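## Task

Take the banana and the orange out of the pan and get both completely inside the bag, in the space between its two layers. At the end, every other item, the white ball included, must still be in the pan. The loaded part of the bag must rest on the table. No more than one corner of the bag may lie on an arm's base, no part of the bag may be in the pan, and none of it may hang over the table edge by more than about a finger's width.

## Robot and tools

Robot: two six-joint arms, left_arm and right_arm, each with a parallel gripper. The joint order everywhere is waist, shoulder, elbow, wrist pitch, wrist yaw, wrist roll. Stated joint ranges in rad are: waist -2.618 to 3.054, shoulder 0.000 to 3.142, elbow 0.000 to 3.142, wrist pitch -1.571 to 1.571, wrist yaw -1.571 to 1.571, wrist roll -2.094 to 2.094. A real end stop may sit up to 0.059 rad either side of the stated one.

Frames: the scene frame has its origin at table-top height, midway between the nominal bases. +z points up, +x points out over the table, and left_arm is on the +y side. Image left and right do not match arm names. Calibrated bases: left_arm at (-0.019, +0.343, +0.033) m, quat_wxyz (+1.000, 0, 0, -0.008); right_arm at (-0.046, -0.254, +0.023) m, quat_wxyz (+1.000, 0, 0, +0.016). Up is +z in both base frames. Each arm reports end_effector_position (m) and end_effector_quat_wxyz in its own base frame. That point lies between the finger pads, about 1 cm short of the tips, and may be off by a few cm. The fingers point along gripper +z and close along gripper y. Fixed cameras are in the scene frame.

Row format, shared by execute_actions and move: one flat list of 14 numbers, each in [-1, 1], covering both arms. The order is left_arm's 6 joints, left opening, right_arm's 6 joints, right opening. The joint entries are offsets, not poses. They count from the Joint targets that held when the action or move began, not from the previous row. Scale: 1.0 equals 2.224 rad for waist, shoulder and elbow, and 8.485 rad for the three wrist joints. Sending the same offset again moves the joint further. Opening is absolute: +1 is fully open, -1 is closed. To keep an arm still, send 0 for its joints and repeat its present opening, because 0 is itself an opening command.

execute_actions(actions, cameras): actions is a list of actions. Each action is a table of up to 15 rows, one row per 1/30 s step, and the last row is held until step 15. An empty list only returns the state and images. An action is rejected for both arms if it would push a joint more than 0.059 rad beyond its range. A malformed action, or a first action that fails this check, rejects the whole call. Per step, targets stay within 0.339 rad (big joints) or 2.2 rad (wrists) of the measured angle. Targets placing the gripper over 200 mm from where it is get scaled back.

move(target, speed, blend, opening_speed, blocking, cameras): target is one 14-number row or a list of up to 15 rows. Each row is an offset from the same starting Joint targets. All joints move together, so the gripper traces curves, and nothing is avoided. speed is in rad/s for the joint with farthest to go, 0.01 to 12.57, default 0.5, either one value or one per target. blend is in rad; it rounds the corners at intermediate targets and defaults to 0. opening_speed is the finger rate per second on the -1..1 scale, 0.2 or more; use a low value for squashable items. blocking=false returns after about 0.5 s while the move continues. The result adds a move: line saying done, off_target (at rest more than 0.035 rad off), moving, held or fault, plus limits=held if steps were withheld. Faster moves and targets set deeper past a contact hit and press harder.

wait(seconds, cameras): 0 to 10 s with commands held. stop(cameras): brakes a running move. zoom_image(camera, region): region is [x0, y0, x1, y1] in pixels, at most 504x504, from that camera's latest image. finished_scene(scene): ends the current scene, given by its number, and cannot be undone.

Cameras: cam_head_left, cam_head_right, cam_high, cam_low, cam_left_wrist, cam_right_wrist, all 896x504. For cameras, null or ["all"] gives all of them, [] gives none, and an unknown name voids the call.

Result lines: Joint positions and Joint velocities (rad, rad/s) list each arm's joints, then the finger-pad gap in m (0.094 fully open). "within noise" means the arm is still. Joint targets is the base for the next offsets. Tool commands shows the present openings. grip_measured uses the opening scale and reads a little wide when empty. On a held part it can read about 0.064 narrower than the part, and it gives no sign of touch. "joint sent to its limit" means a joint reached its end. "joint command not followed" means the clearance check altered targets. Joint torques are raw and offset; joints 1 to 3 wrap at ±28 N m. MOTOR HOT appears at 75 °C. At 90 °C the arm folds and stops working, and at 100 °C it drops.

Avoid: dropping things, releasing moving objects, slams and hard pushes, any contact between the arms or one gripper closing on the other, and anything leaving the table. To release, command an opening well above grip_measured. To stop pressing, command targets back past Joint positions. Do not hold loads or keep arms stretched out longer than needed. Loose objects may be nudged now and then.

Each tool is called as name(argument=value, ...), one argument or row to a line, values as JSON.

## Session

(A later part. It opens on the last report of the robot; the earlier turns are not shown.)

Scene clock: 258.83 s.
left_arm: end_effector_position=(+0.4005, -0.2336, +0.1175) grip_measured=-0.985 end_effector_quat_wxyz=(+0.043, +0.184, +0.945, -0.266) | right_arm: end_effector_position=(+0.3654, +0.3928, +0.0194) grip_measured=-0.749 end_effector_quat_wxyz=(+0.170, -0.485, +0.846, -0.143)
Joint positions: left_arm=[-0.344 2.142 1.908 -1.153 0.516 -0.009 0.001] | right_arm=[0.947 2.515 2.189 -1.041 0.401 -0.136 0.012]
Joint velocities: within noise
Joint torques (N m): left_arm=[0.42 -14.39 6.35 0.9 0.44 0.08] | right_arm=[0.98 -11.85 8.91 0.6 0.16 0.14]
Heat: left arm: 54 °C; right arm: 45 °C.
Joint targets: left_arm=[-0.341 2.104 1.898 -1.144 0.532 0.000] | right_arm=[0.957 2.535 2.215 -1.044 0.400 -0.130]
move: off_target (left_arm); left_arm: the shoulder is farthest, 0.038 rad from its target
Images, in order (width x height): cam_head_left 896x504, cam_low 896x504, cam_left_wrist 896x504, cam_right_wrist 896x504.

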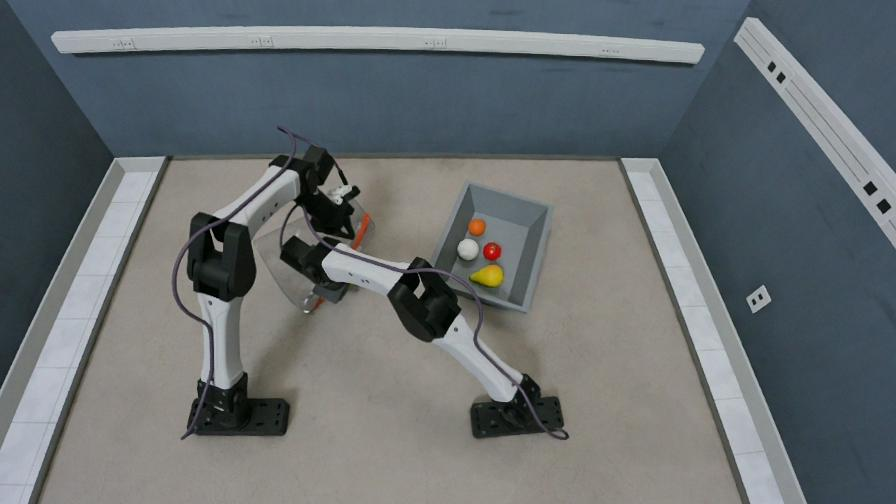

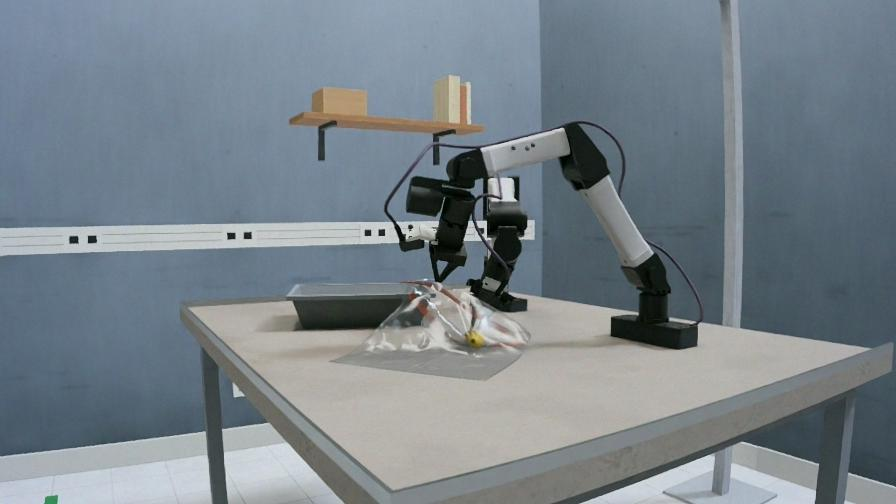

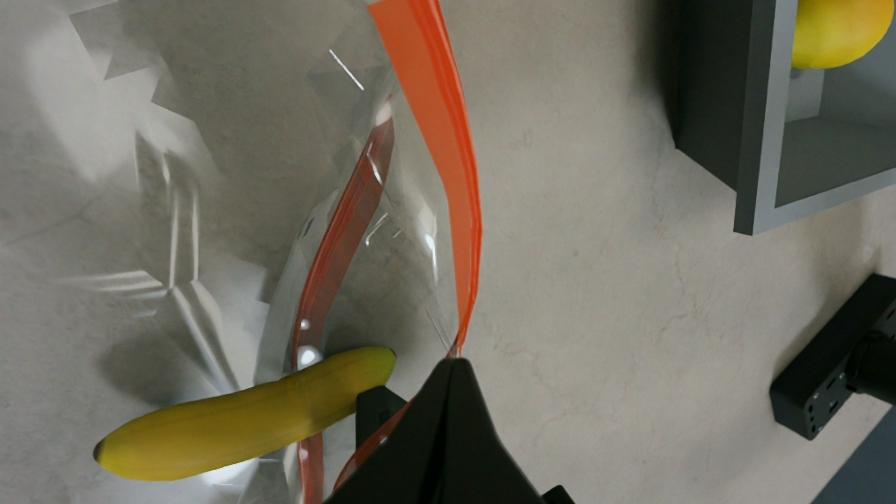

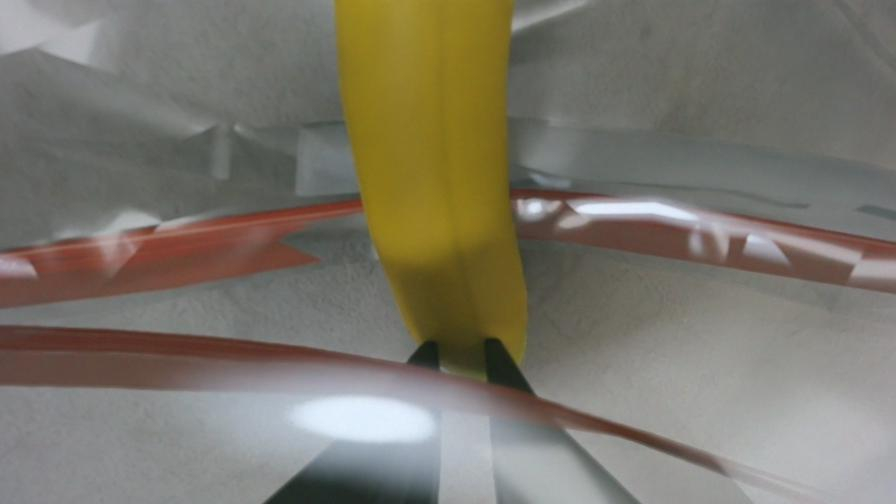

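move(
  target=[0,0,0,0,0,0,-1,-0.004,0.0629,0.1102,-0.0114,0,0,-0.75],
  speed=0.2,
  cameras=["cam_head_left","cam_low","cam_left_wrist","cam_right_wrist"],
)

Scene clock: 260.83 s.
left_arm: end_effector_position=(+0.4005, -0.2336, +0.1175) grip_measured=-0.985 end_effector_quat_wxyz=(+0.043, +0.184, +0.945, -0.266) | right_arm: end_effector_position=(+0.3784, +0.4109, +0.0186) grip_measured=-0.749 end_effector_quat_wxyz=(+0.175, -0.484, +0.846, -0.140)
Joint positions: left_arm=[-0.344 2.142 1.908 -1.153 0.516 -0.009 0.001] | right_arm=[0.947 2.649 2.437 -1.143 0.401 -0.136 0.012]
Joint velocities: within noise
Joint torques (N m): left_arm=[0.39 -14.35 6.31 0.91 0.45 0.07] | right_arm=[0.13 -11.95 8.65 0.71 0.15 0.14]
Heat: left arm: 54 °C; right arm: 45 °C.
Joint targets: left_arm=[-0.341 2.104 1.898 -1.144 0.532 0.000] | right_arm=[0.948 2.675 2.460 -1.141 0.400 -0.130]
move: off_target (left_arm); left_arm: the shoulder is farthest, 0.038 rad from its target
Images, in order (width x height): cam_head_left 896x504, cam_low 896x504, cam_left_wrist 896x504, cam_right_wrist 896x504.

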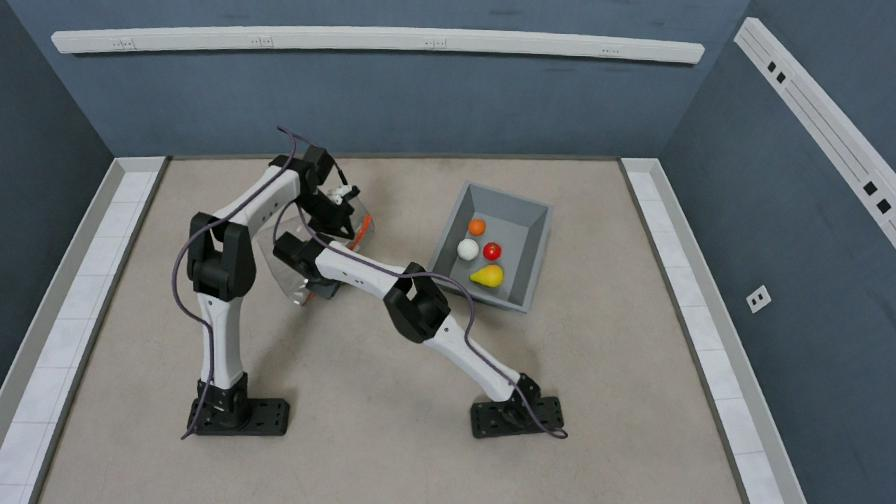

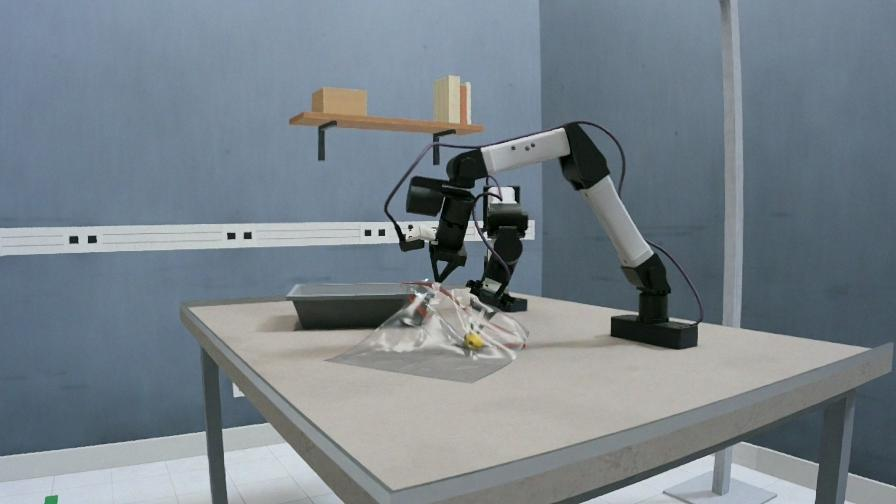

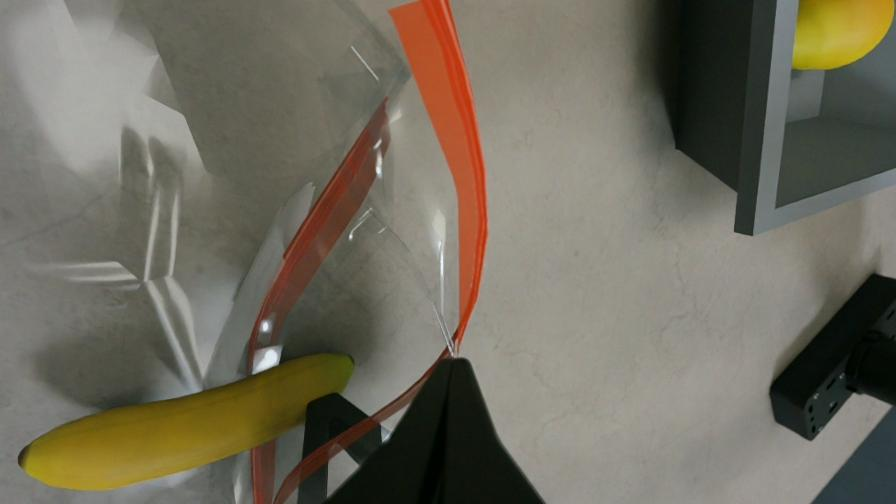

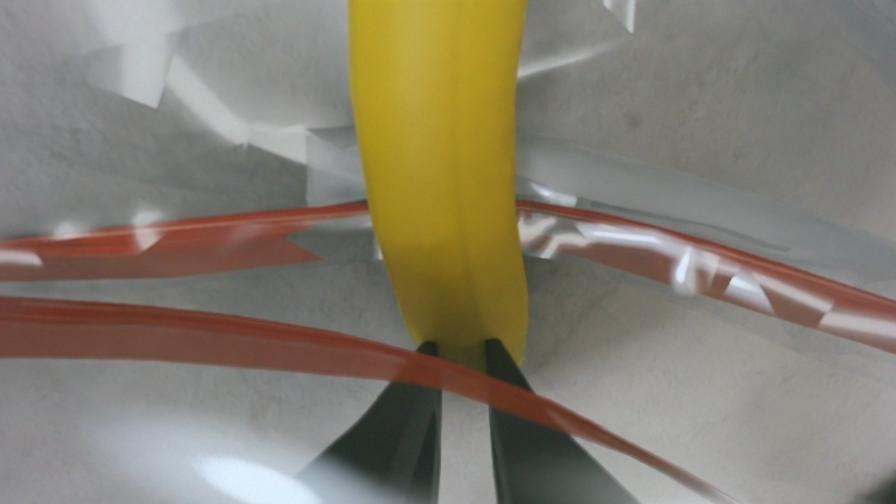

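move(
  target=[
    [0,0,0,0,0,0,-1,-0.0013,-0.179,-0.2878,0.0289,0,0,-0.75],
    [0,0,0,0,0,0,-1,-0.0261,-0.2981,-0.4609,0.0434,0,0,-0.75],
    [0,0,0,0,0,0,-1,-0.0495,-0.4871,-0.7671,0.1331,-0.0471,0.0153,-0.75],
  ],
  speed=[0.3,0.3,0.5],
  blend=0.05,
)

zoom_image(
  camera="cam_low",
  region=[330, 200, 590, 390],
)

zoom_image(
  camera="cam_head_left",
  region=[240, 150, 460, 350],
)

Scene clock: 267.43 s.
left_arm: end_effector_position=(+0.4005, -0.2336, +0.1175) grip_measured=-0.985 end_effector_quat_wxyz=(+0.043, +0.184, +0.945, -0.266) | right_arm: end_effector_position=(+0.2608, +0.2917, +0.0362) grip_measured=-0.749 end_effector_quat_wxyz=(+0.303, -0.389, +0.860, +0.130)
Joint positions: left_arm=[-0.344 2.142 1.908 -1.153 0.516 -0.009 0.001] | right_arm=[0.845 1.625 0.756 -0.031 0.01 -0.008 0.012]
Joint velocities: within noise
Joint torques (N m): left_arm=[0.4 -14.39 6.34 0.9 0.45 0.07] | right_arm=[-0.69 -9.48 5.89 1.68 -0.12 0.12]
Heat: left arm: 55 °C; right arm: 48 °C.
Joint targets: left_arm=[-0.341 2.104 1.898 -1.144 0.532 0.000] | right_arm=[0.838 1.591 0.754 -0.011 0.000 0.000]
move: off_target (left_arm); left_arm: the shoulder is farthest, 0.038 rad from its target

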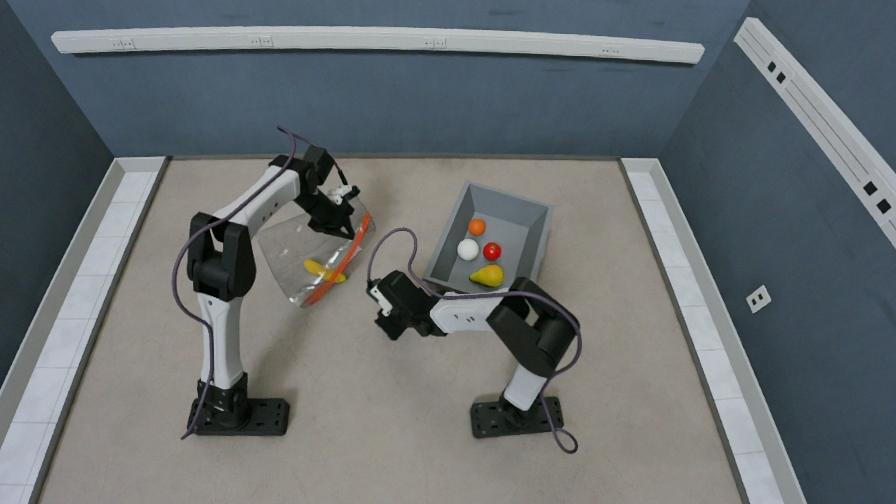

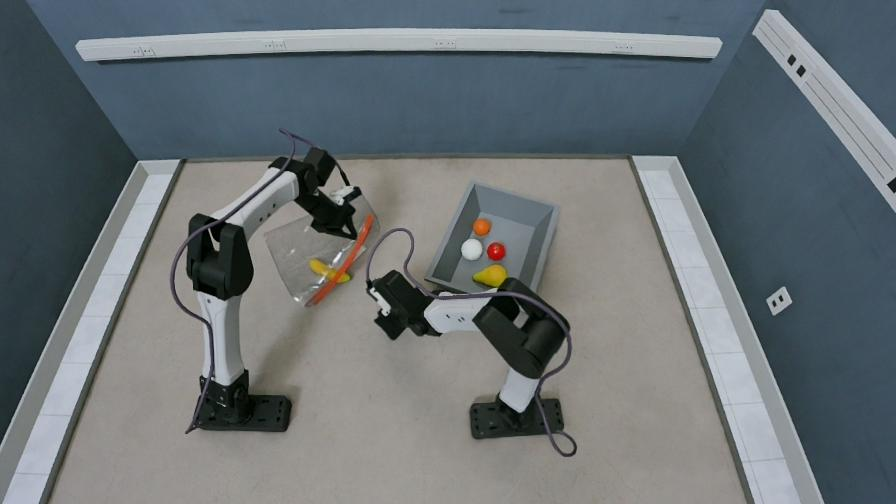

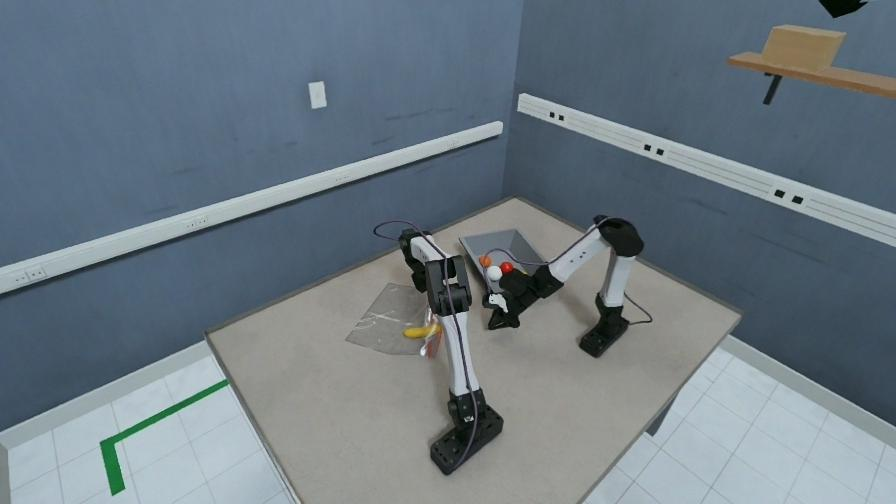

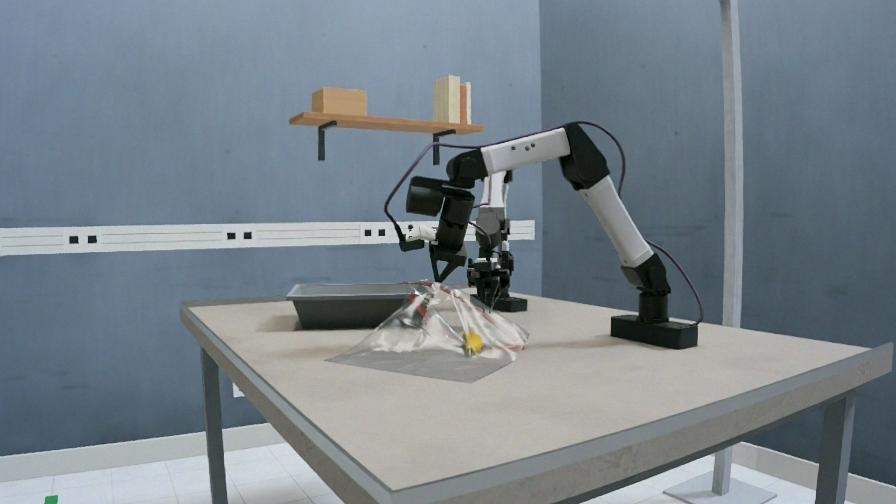

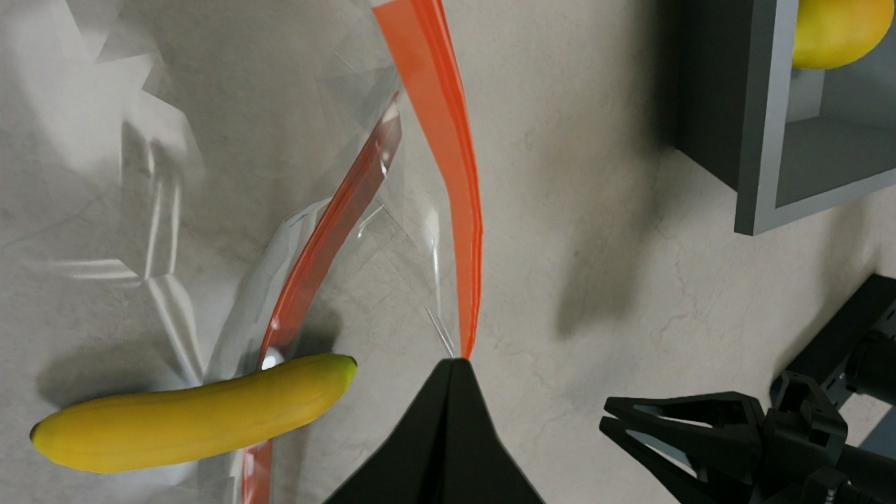

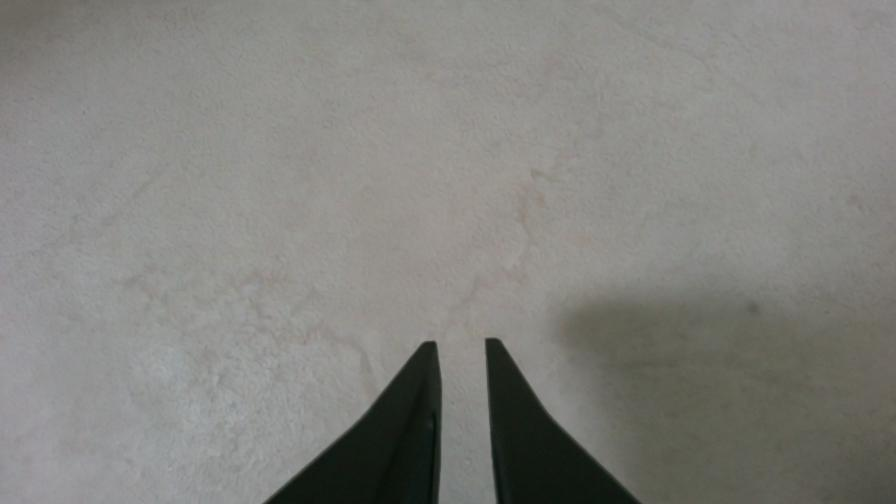

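Scaled by 1.938 from the camera's 896x504 image, which has a finer 1280x720 frame.

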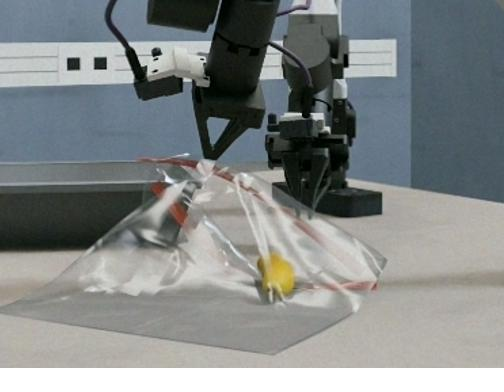

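Scaled by 2.291 from the camera's 896x504 image, which has a finer 1280x720 frame.

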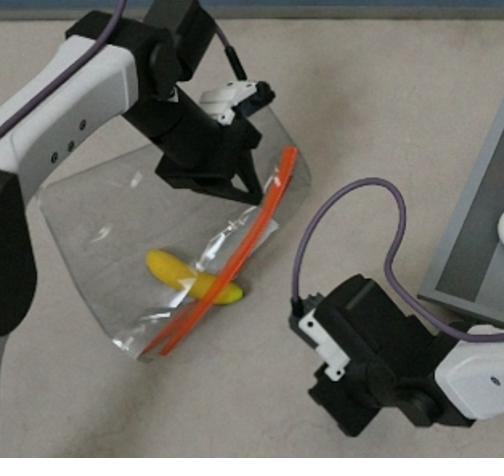

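move(
  target=[0,0,0,0,0,0,-1,0,0.1554,0.192,-0.0098,0,0,0.05],
  speed=0.4,
  cameras=["cam_right_wrist","cam_left_wrist","cam_low"],
)

zoom_image(
  camera="cam_low",
  region=[330, 200, 590, 390],
)

Scene clock: 269.40 s.
left_arm: end_effector_position=(+0.4005, -0.2336, +0.1175) grip_measured=-0.985 end_effector_quat_wxyz=(+0.043, +0.184, +0.945, -0.266) | right_arm: end_effector_position=(+0.3250, +0.3642, +0.0462) grip_measured=+0.049 end_effector_quat_wxyz=(+0.317, -0.387, +0.855, +0.136)
Joint positions: left_arm=[-0.344 2.142 1.908 -1.153 0.516 -0.009 0.001] | right_arm=[0.845 1.924 1.154 -0.096 0.009 -0.007 0.049]
Joint velocities: within noise
Joint torques (N m): left_arm=[0.43 -14.34 6.31 0.9 0.45 0.07] | right_arm=[-0.68 -8.35 9.05 1.55 -0.12 0.12]
Heat: left arm: 55 °C; right arm: 47 °C.
Joint targets: left_arm=[-0.341 2.104 1.898 -1.144 0.532 0.000] | right_arm=[0.838 1.937 1.181 -0.095 0.000 0.000]
move: off_target (left_arm); left_arm: the shoulder is farthest, 0.038 rad from its target
Images, in order (width x height): cam_low 896x504, cam_left_wrist 896x504, cam_right_wrist 896x504.

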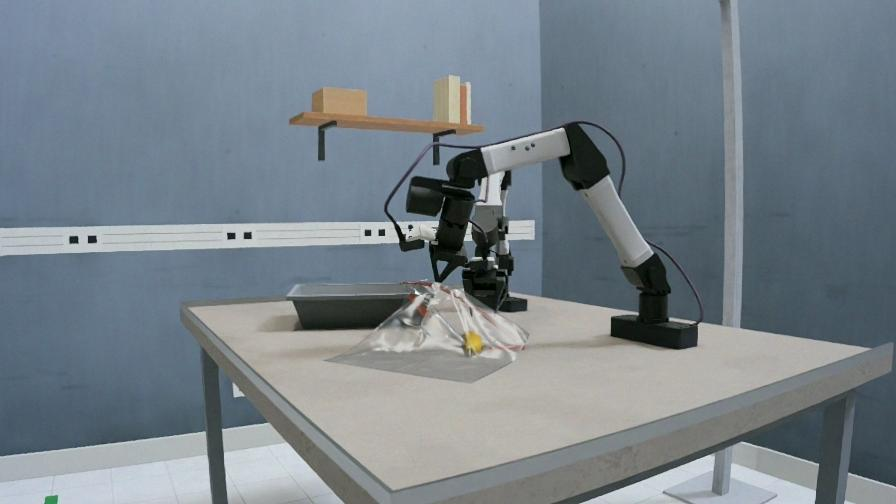

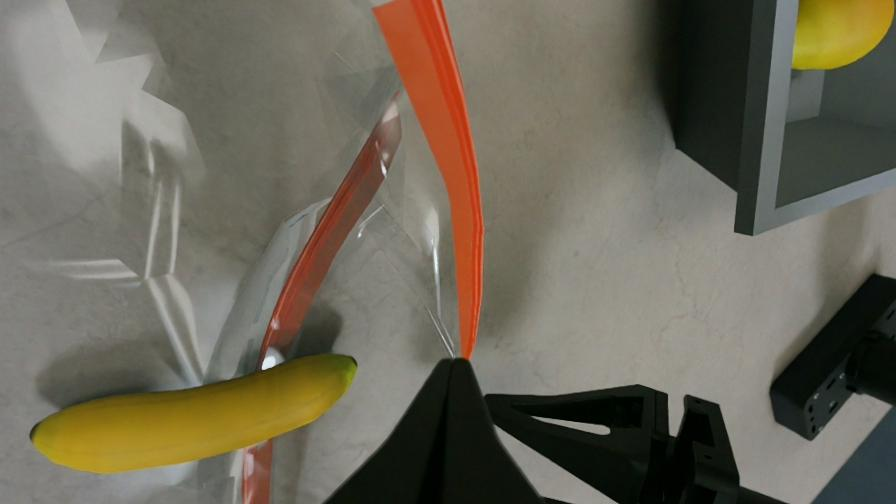

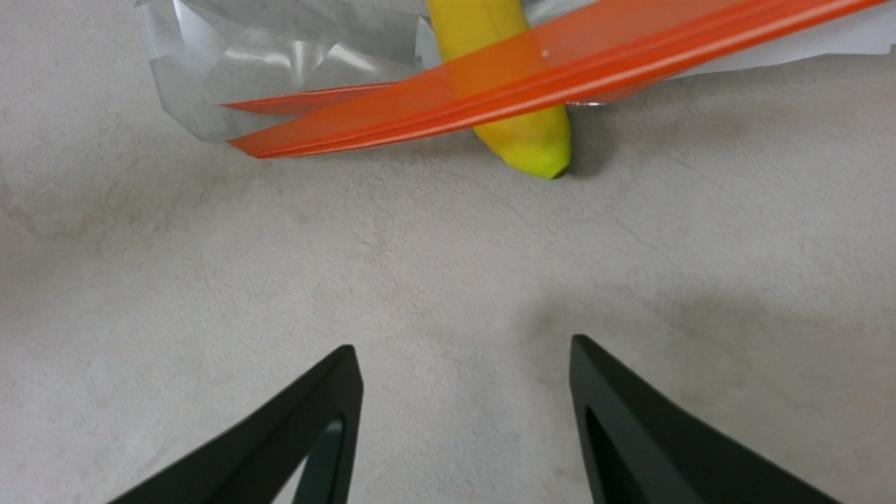

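Scaled by 1.938 from the camera's 896x504 image, which has a finer 1280x720 frame.

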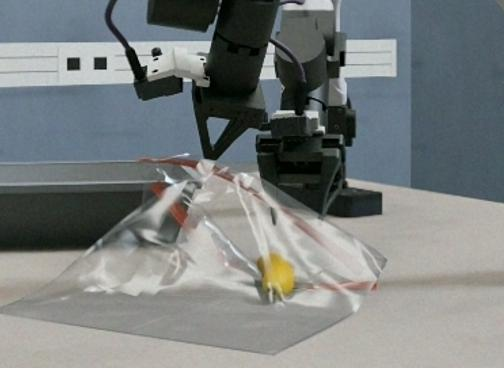

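move(
  target=[
    [0,0,0,0,0,0,-1,-0.0157,0,0,0,0,-0.0413,-0.1],
    [0,0,0,0,0,0,-1,-0.0157,0.1317,0.1538,-0.0057,0,-0.0413,-0.1],
  ],
  speed=0.25,
  cameras=["cam_right_wrist","cam_left_wrist","cam_low"],
)

zoom_image(
  camera="cam_low",
  region=[330, 200, 590, 390],
)

Scene clock: 273.03 s.
left_arm: end_effector_position=(+0.4005, -0.2336, +0.1175) grip_measured=-0.985 end_effector_quat_wxyz=(+0.043, +0.184, +0.945, -0.266) | right_arm: end_effector_position=(+0.3759, +0.3932, +0.0292) grip_measured=-0.099 end_effector_quat_wxyz=(+0.337, -0.511, +0.787, +0.076)
Joint positions: left_arm=[-0.344 2.142 1.908 -1.153 0.516 -0.009 0.001] | right_arm=[0.81 2.14 1.407 -0.132 0.008 -0.343 0.042]
Joint velocities: within noise
Joint torques (N m): left_arm=[0.39 -14.35 6.32 0.91 0.44 0.07] | right_arm=[0.03 -11.41 6.49 1.49 -0.04 0.06]
Heat: left arm: 55 °C; right arm: 47 °C.
Joint targets: left_arm=[-0.341 2.104 1.898 -1.144 0.532 0.000] | right_arm=[0.810 2.138 1.406 -0.130 0.008 -0.343]
move: held (right_arm; a check stopped the path), off_target (left_arm); path passed 1 of 2 targets; limits=held; left_arm: the shoulder is farthest, 0.038 rad from its target; right_arm: the elbow is farthest, 0.116 rad from its target
joint command not followed: on one or more control steps a check withheld the commanded joint targets of the right arm, and it was not sent them on those steps.
cause: the commanded joint targets, or the way to them, would bring a part of the robot too close to another arm (this arm's wrist (the part past the wrist pitch) and the left arm's gripper housing).
Images, in order (width x height): cam_low 896x504, cam_left_wrist 896x504, cam_right_wrist 896x504.

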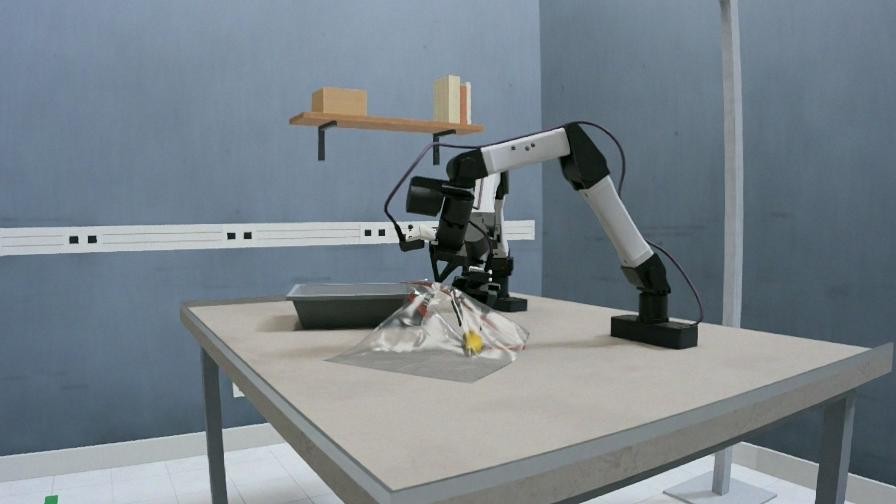

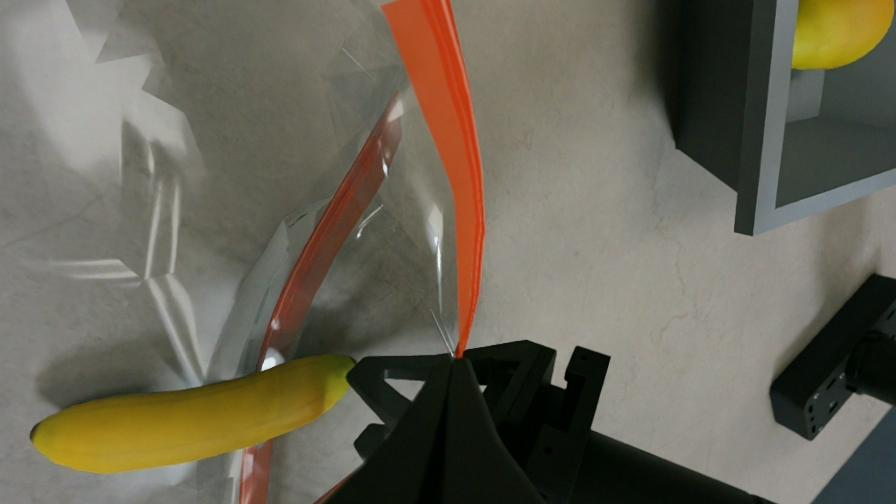

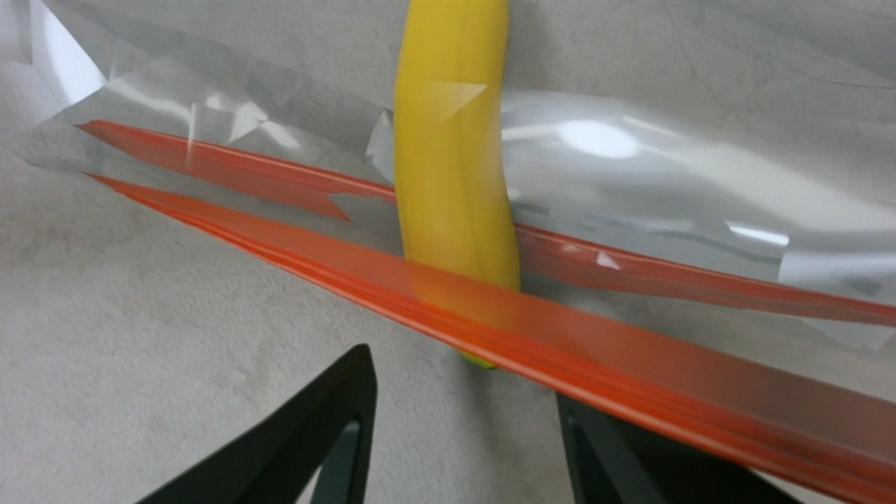

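Scaled by 1.938 from the camera's 896x504 image, which has a finer 1280x720 frame.

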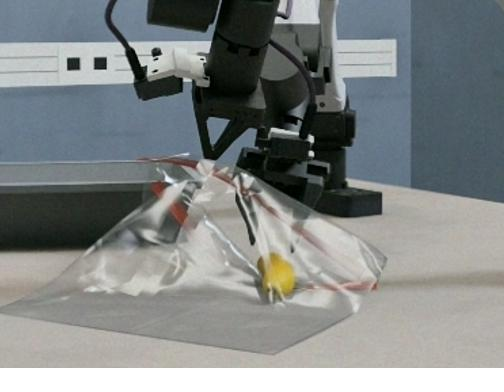

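move(
  target=[0,0,0.063,-0.0165,0,0,-1,0,0,0,0,0,0,-0.1],
  speed=0.2,
  cameras=["cam_right_wrist","cam_left_wrist","cam_low"],
)

zoom_image(
  camera="cam_low",
  region=[330, 200, 590, 390],
)

Scene clock: 274.67 s.
left_arm: end_effector_position=(+0.3966, -0.2322, +0.1456) grip_measured=-0.985 end_effector_quat_wxyz=(+0.039, +0.183, +0.946, -0.265) | right_arm: end_effector_position=(+0.3759, +0.3932, +0.0292) grip_measured=-0.099 end_effector_quat_wxyz=(+0.337, -0.511, +0.787, +0.076)
Joint positions: left_arm=[-0.344 2.139 2.017 -1.272 0.516 -0.009 0.001] | right_arm=[0.81 2.14 1.407 -0.132 0.008 -0.343 0.042]
Joint velocities: within noise
Joint torques (N m): left_arm=[0.44 -14.08 9.36 0.67 0.44 0.07] | right_arm=[0.02 -11.41 6.49 1.51 -0.04 0.06]
Heat: left arm: 56 °C; right arm: 47 °C.
Joint targets: left_arm=[-0.341 2.104 2.038 -1.284 0.532 0.000] | right_arm=[0.810 2.138 1.406 -0.130 0.008 -0.343]
move: done
Images, in order (width x height): cam_low 896x504, cam_left_wrist 896x504, cam_right_wrist 896x504.

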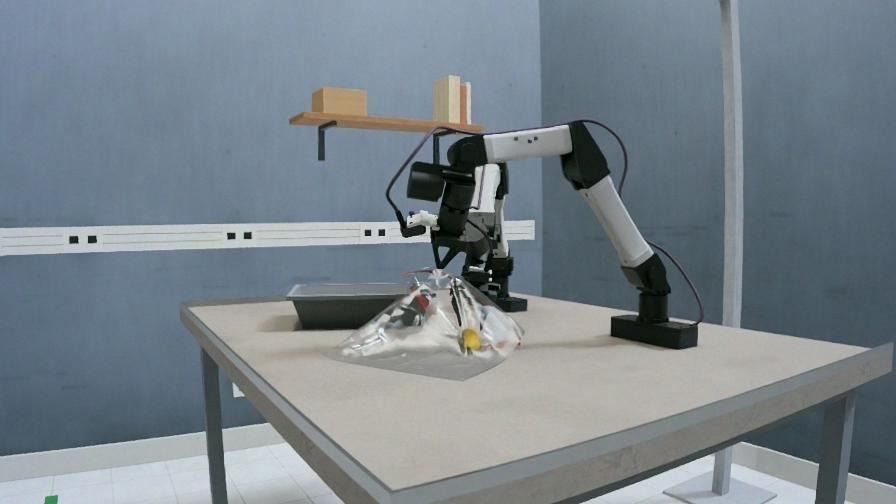

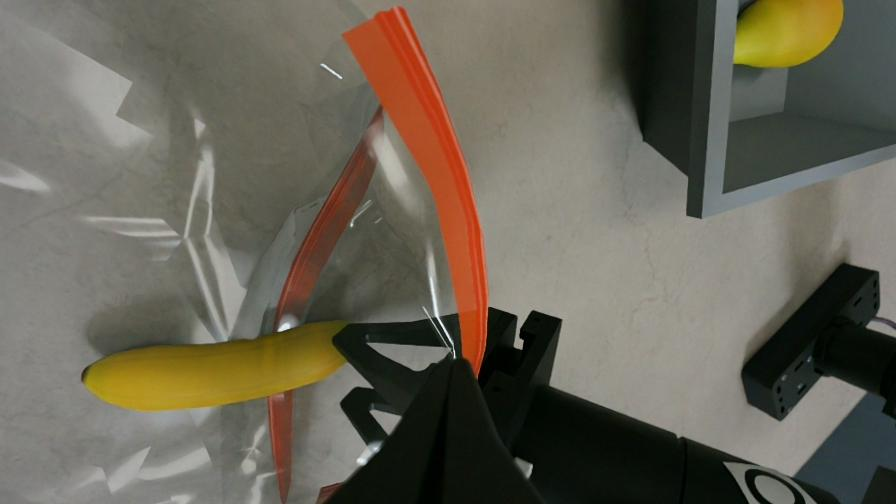

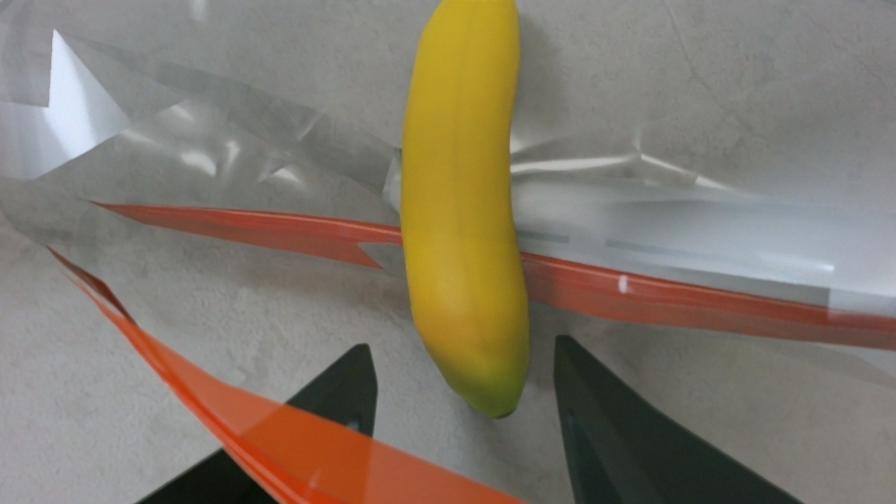

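Scaled by 1.938 from the camera's 896x504 image, which has a finer 1280x720 frame.

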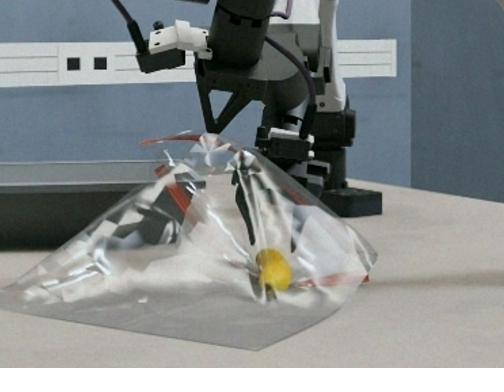

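move(
  target=[
    [0,0,0,0,0,0,-1,0.005,0.0414,0.0500,-0.0005,0,0,-0.1],
    [0,0,0,0,0,0,-1,0.005,0.0414,0.0500,-0.0005,0,0,-0.75],
  ],
  speed=0.2,
  opening_speed=0.3,
  cameras=["cam_right_wrist","cam_left_wrist","cam_low"],
)

Scene clock: 278.20 s.
left_arm: end_effector_position=(+0.3964, -0.2321, +0.1456) grip_measured=-0.985 end_effector_quat_wxyz=(+0.039, +0.183, +0.946, -0.265) | right_arm: end_effector_position=(+0.3874, +0.4091, +0.0221) grip_measured=-0.748 end_effector_quat_wxyz=(+0.341, -0.512, +0.785, +0.078)
Joint positions: left_arm=[-0.344 2.139 2.017 -1.273 0.516 -0.009 0.001] | right_arm=[0.815 2.216 1.495 -0.136 0.007 -0.343 0.012]
Joint velocities: within noise
Joint torques (N m): left_arm=[0.42 -14.05 9.37 0.67 0.44 0.08] | right_arm=[0.57 -10.41 8.8 1.55 -0.03 0.06]
Heat: left arm: 57 °C; right arm: 47 °C.
Joint targets: left_arm=[-0.341 2.104 2.038 -1.284 0.532 0.000] | right_arm=[0.822 2.231 1.517 -0.134 0.008 -0.343]
move: done
Images, in order (width x height): cam_low 896x504, cam_left_wrist 896x504, cam_right_wrist 896x504.

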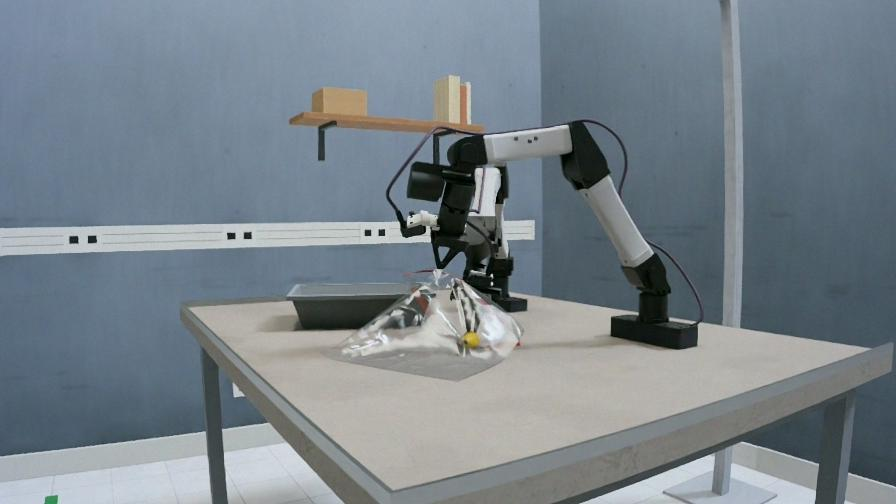

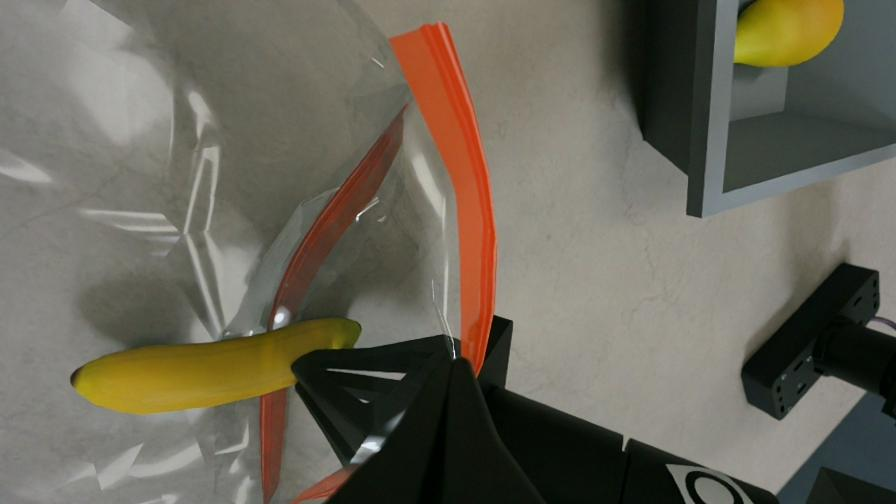

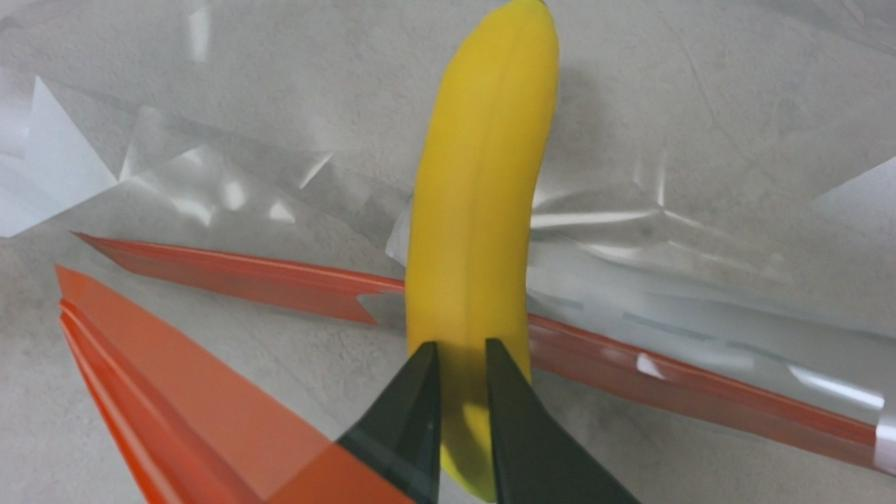

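move(
  target=[
    [0,0,0,0,0,0,-1,0,0,0,0,0,0,-0.05],
    [0,0,0,0,0,0,-1,0,-0.004,-0.036,0.0085,0,0,-0.05],
    [0,0,0,0,0,0,-1,0,-0.004,-0.036,0.0085,0,0,-0.75],
  ],
  speed=0.15,
  opening_speed=0.4,
  cameras=["cam_right_wrist","cam_left_wrist","cam_low"],
)

Scene clock: 283.47 s.
left_arm: end_effector_position=(+0.3964, -0.2321, +0.1456) grip_measured=-0.985 end_effector_quat_wxyz=(+0.039, +0.183, +0.946, -0.265) | right_arm: end_effector_position=(+0.3827, +0.4041, +0.0097) grip_measured=-0.520 end_effector_quat_wxyz=(+0.341, -0.512, +0.785, +0.078)
Joint positions: left_arm=[-0.344 2.139 2.017 -1.273 0.516 -0.009 0.001] | right_arm=[0.815 2.216 1.439 -0.08 0.007 -0.343 0.023]
Joint velocities: within noise
Joint torques (N m): left_arm=[0.42 -14.06 9.4 0.67 0.45 0.08] | right_arm=[0.68 -11.17 6.3 1.68 -0.04 0.06]
Heat: left arm: 59 °C; right arm: 47 °C.
Joint targets: left_arm=[-0.341 2.104 2.038 -1.284 0.532 0.000] | right_arm=[0.822 2.222 1.437 -0.062 0.008 -0.343]
move: done
Images, in order (width x height): cam_low 896x504, cam_left_wrist 896x504, cam_right_wrist 896x504.

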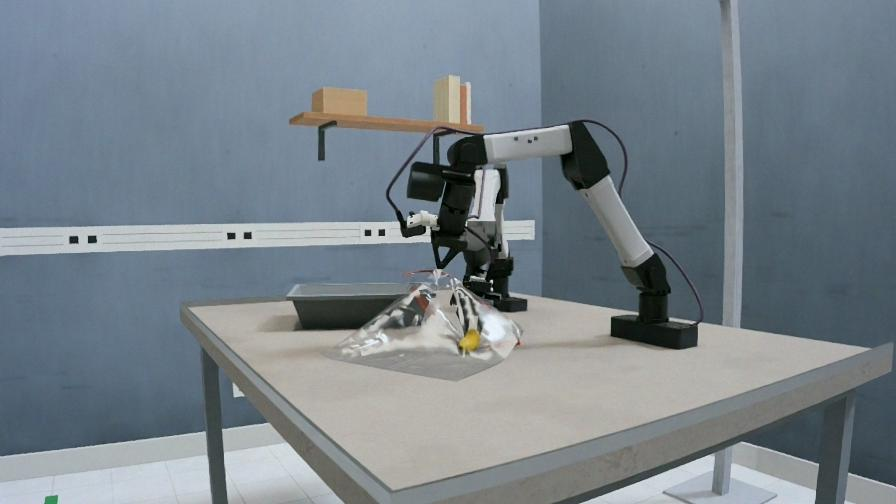

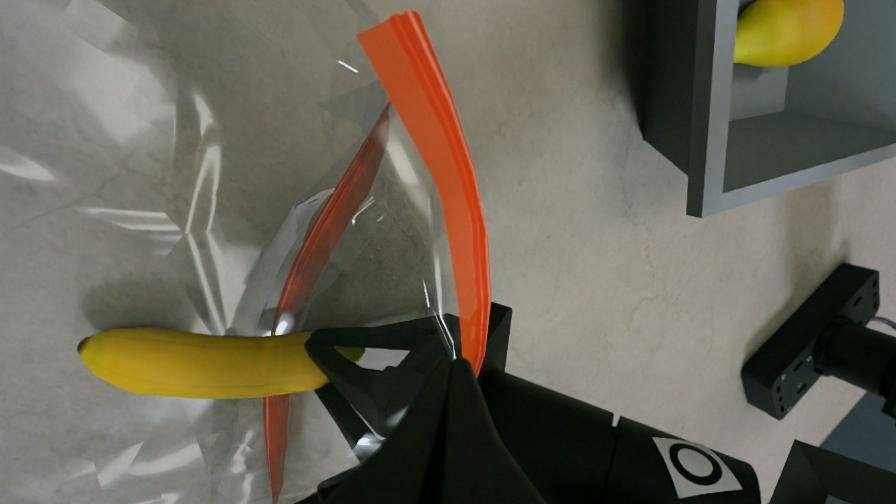

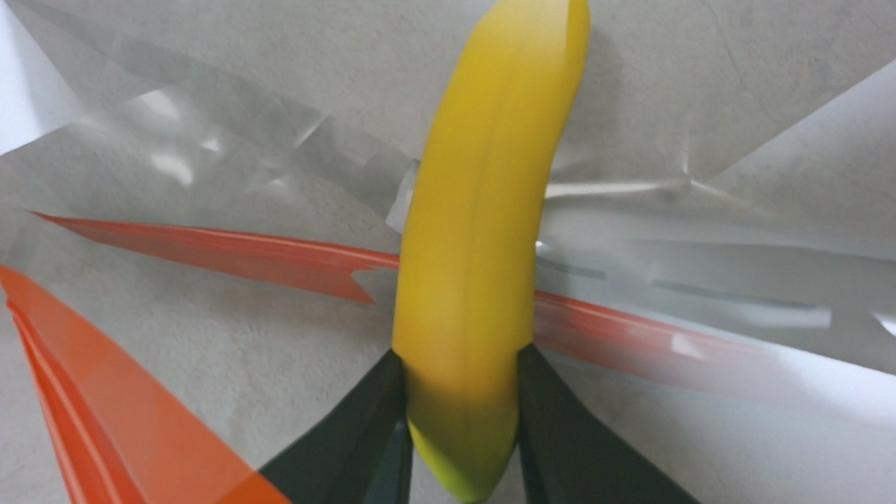

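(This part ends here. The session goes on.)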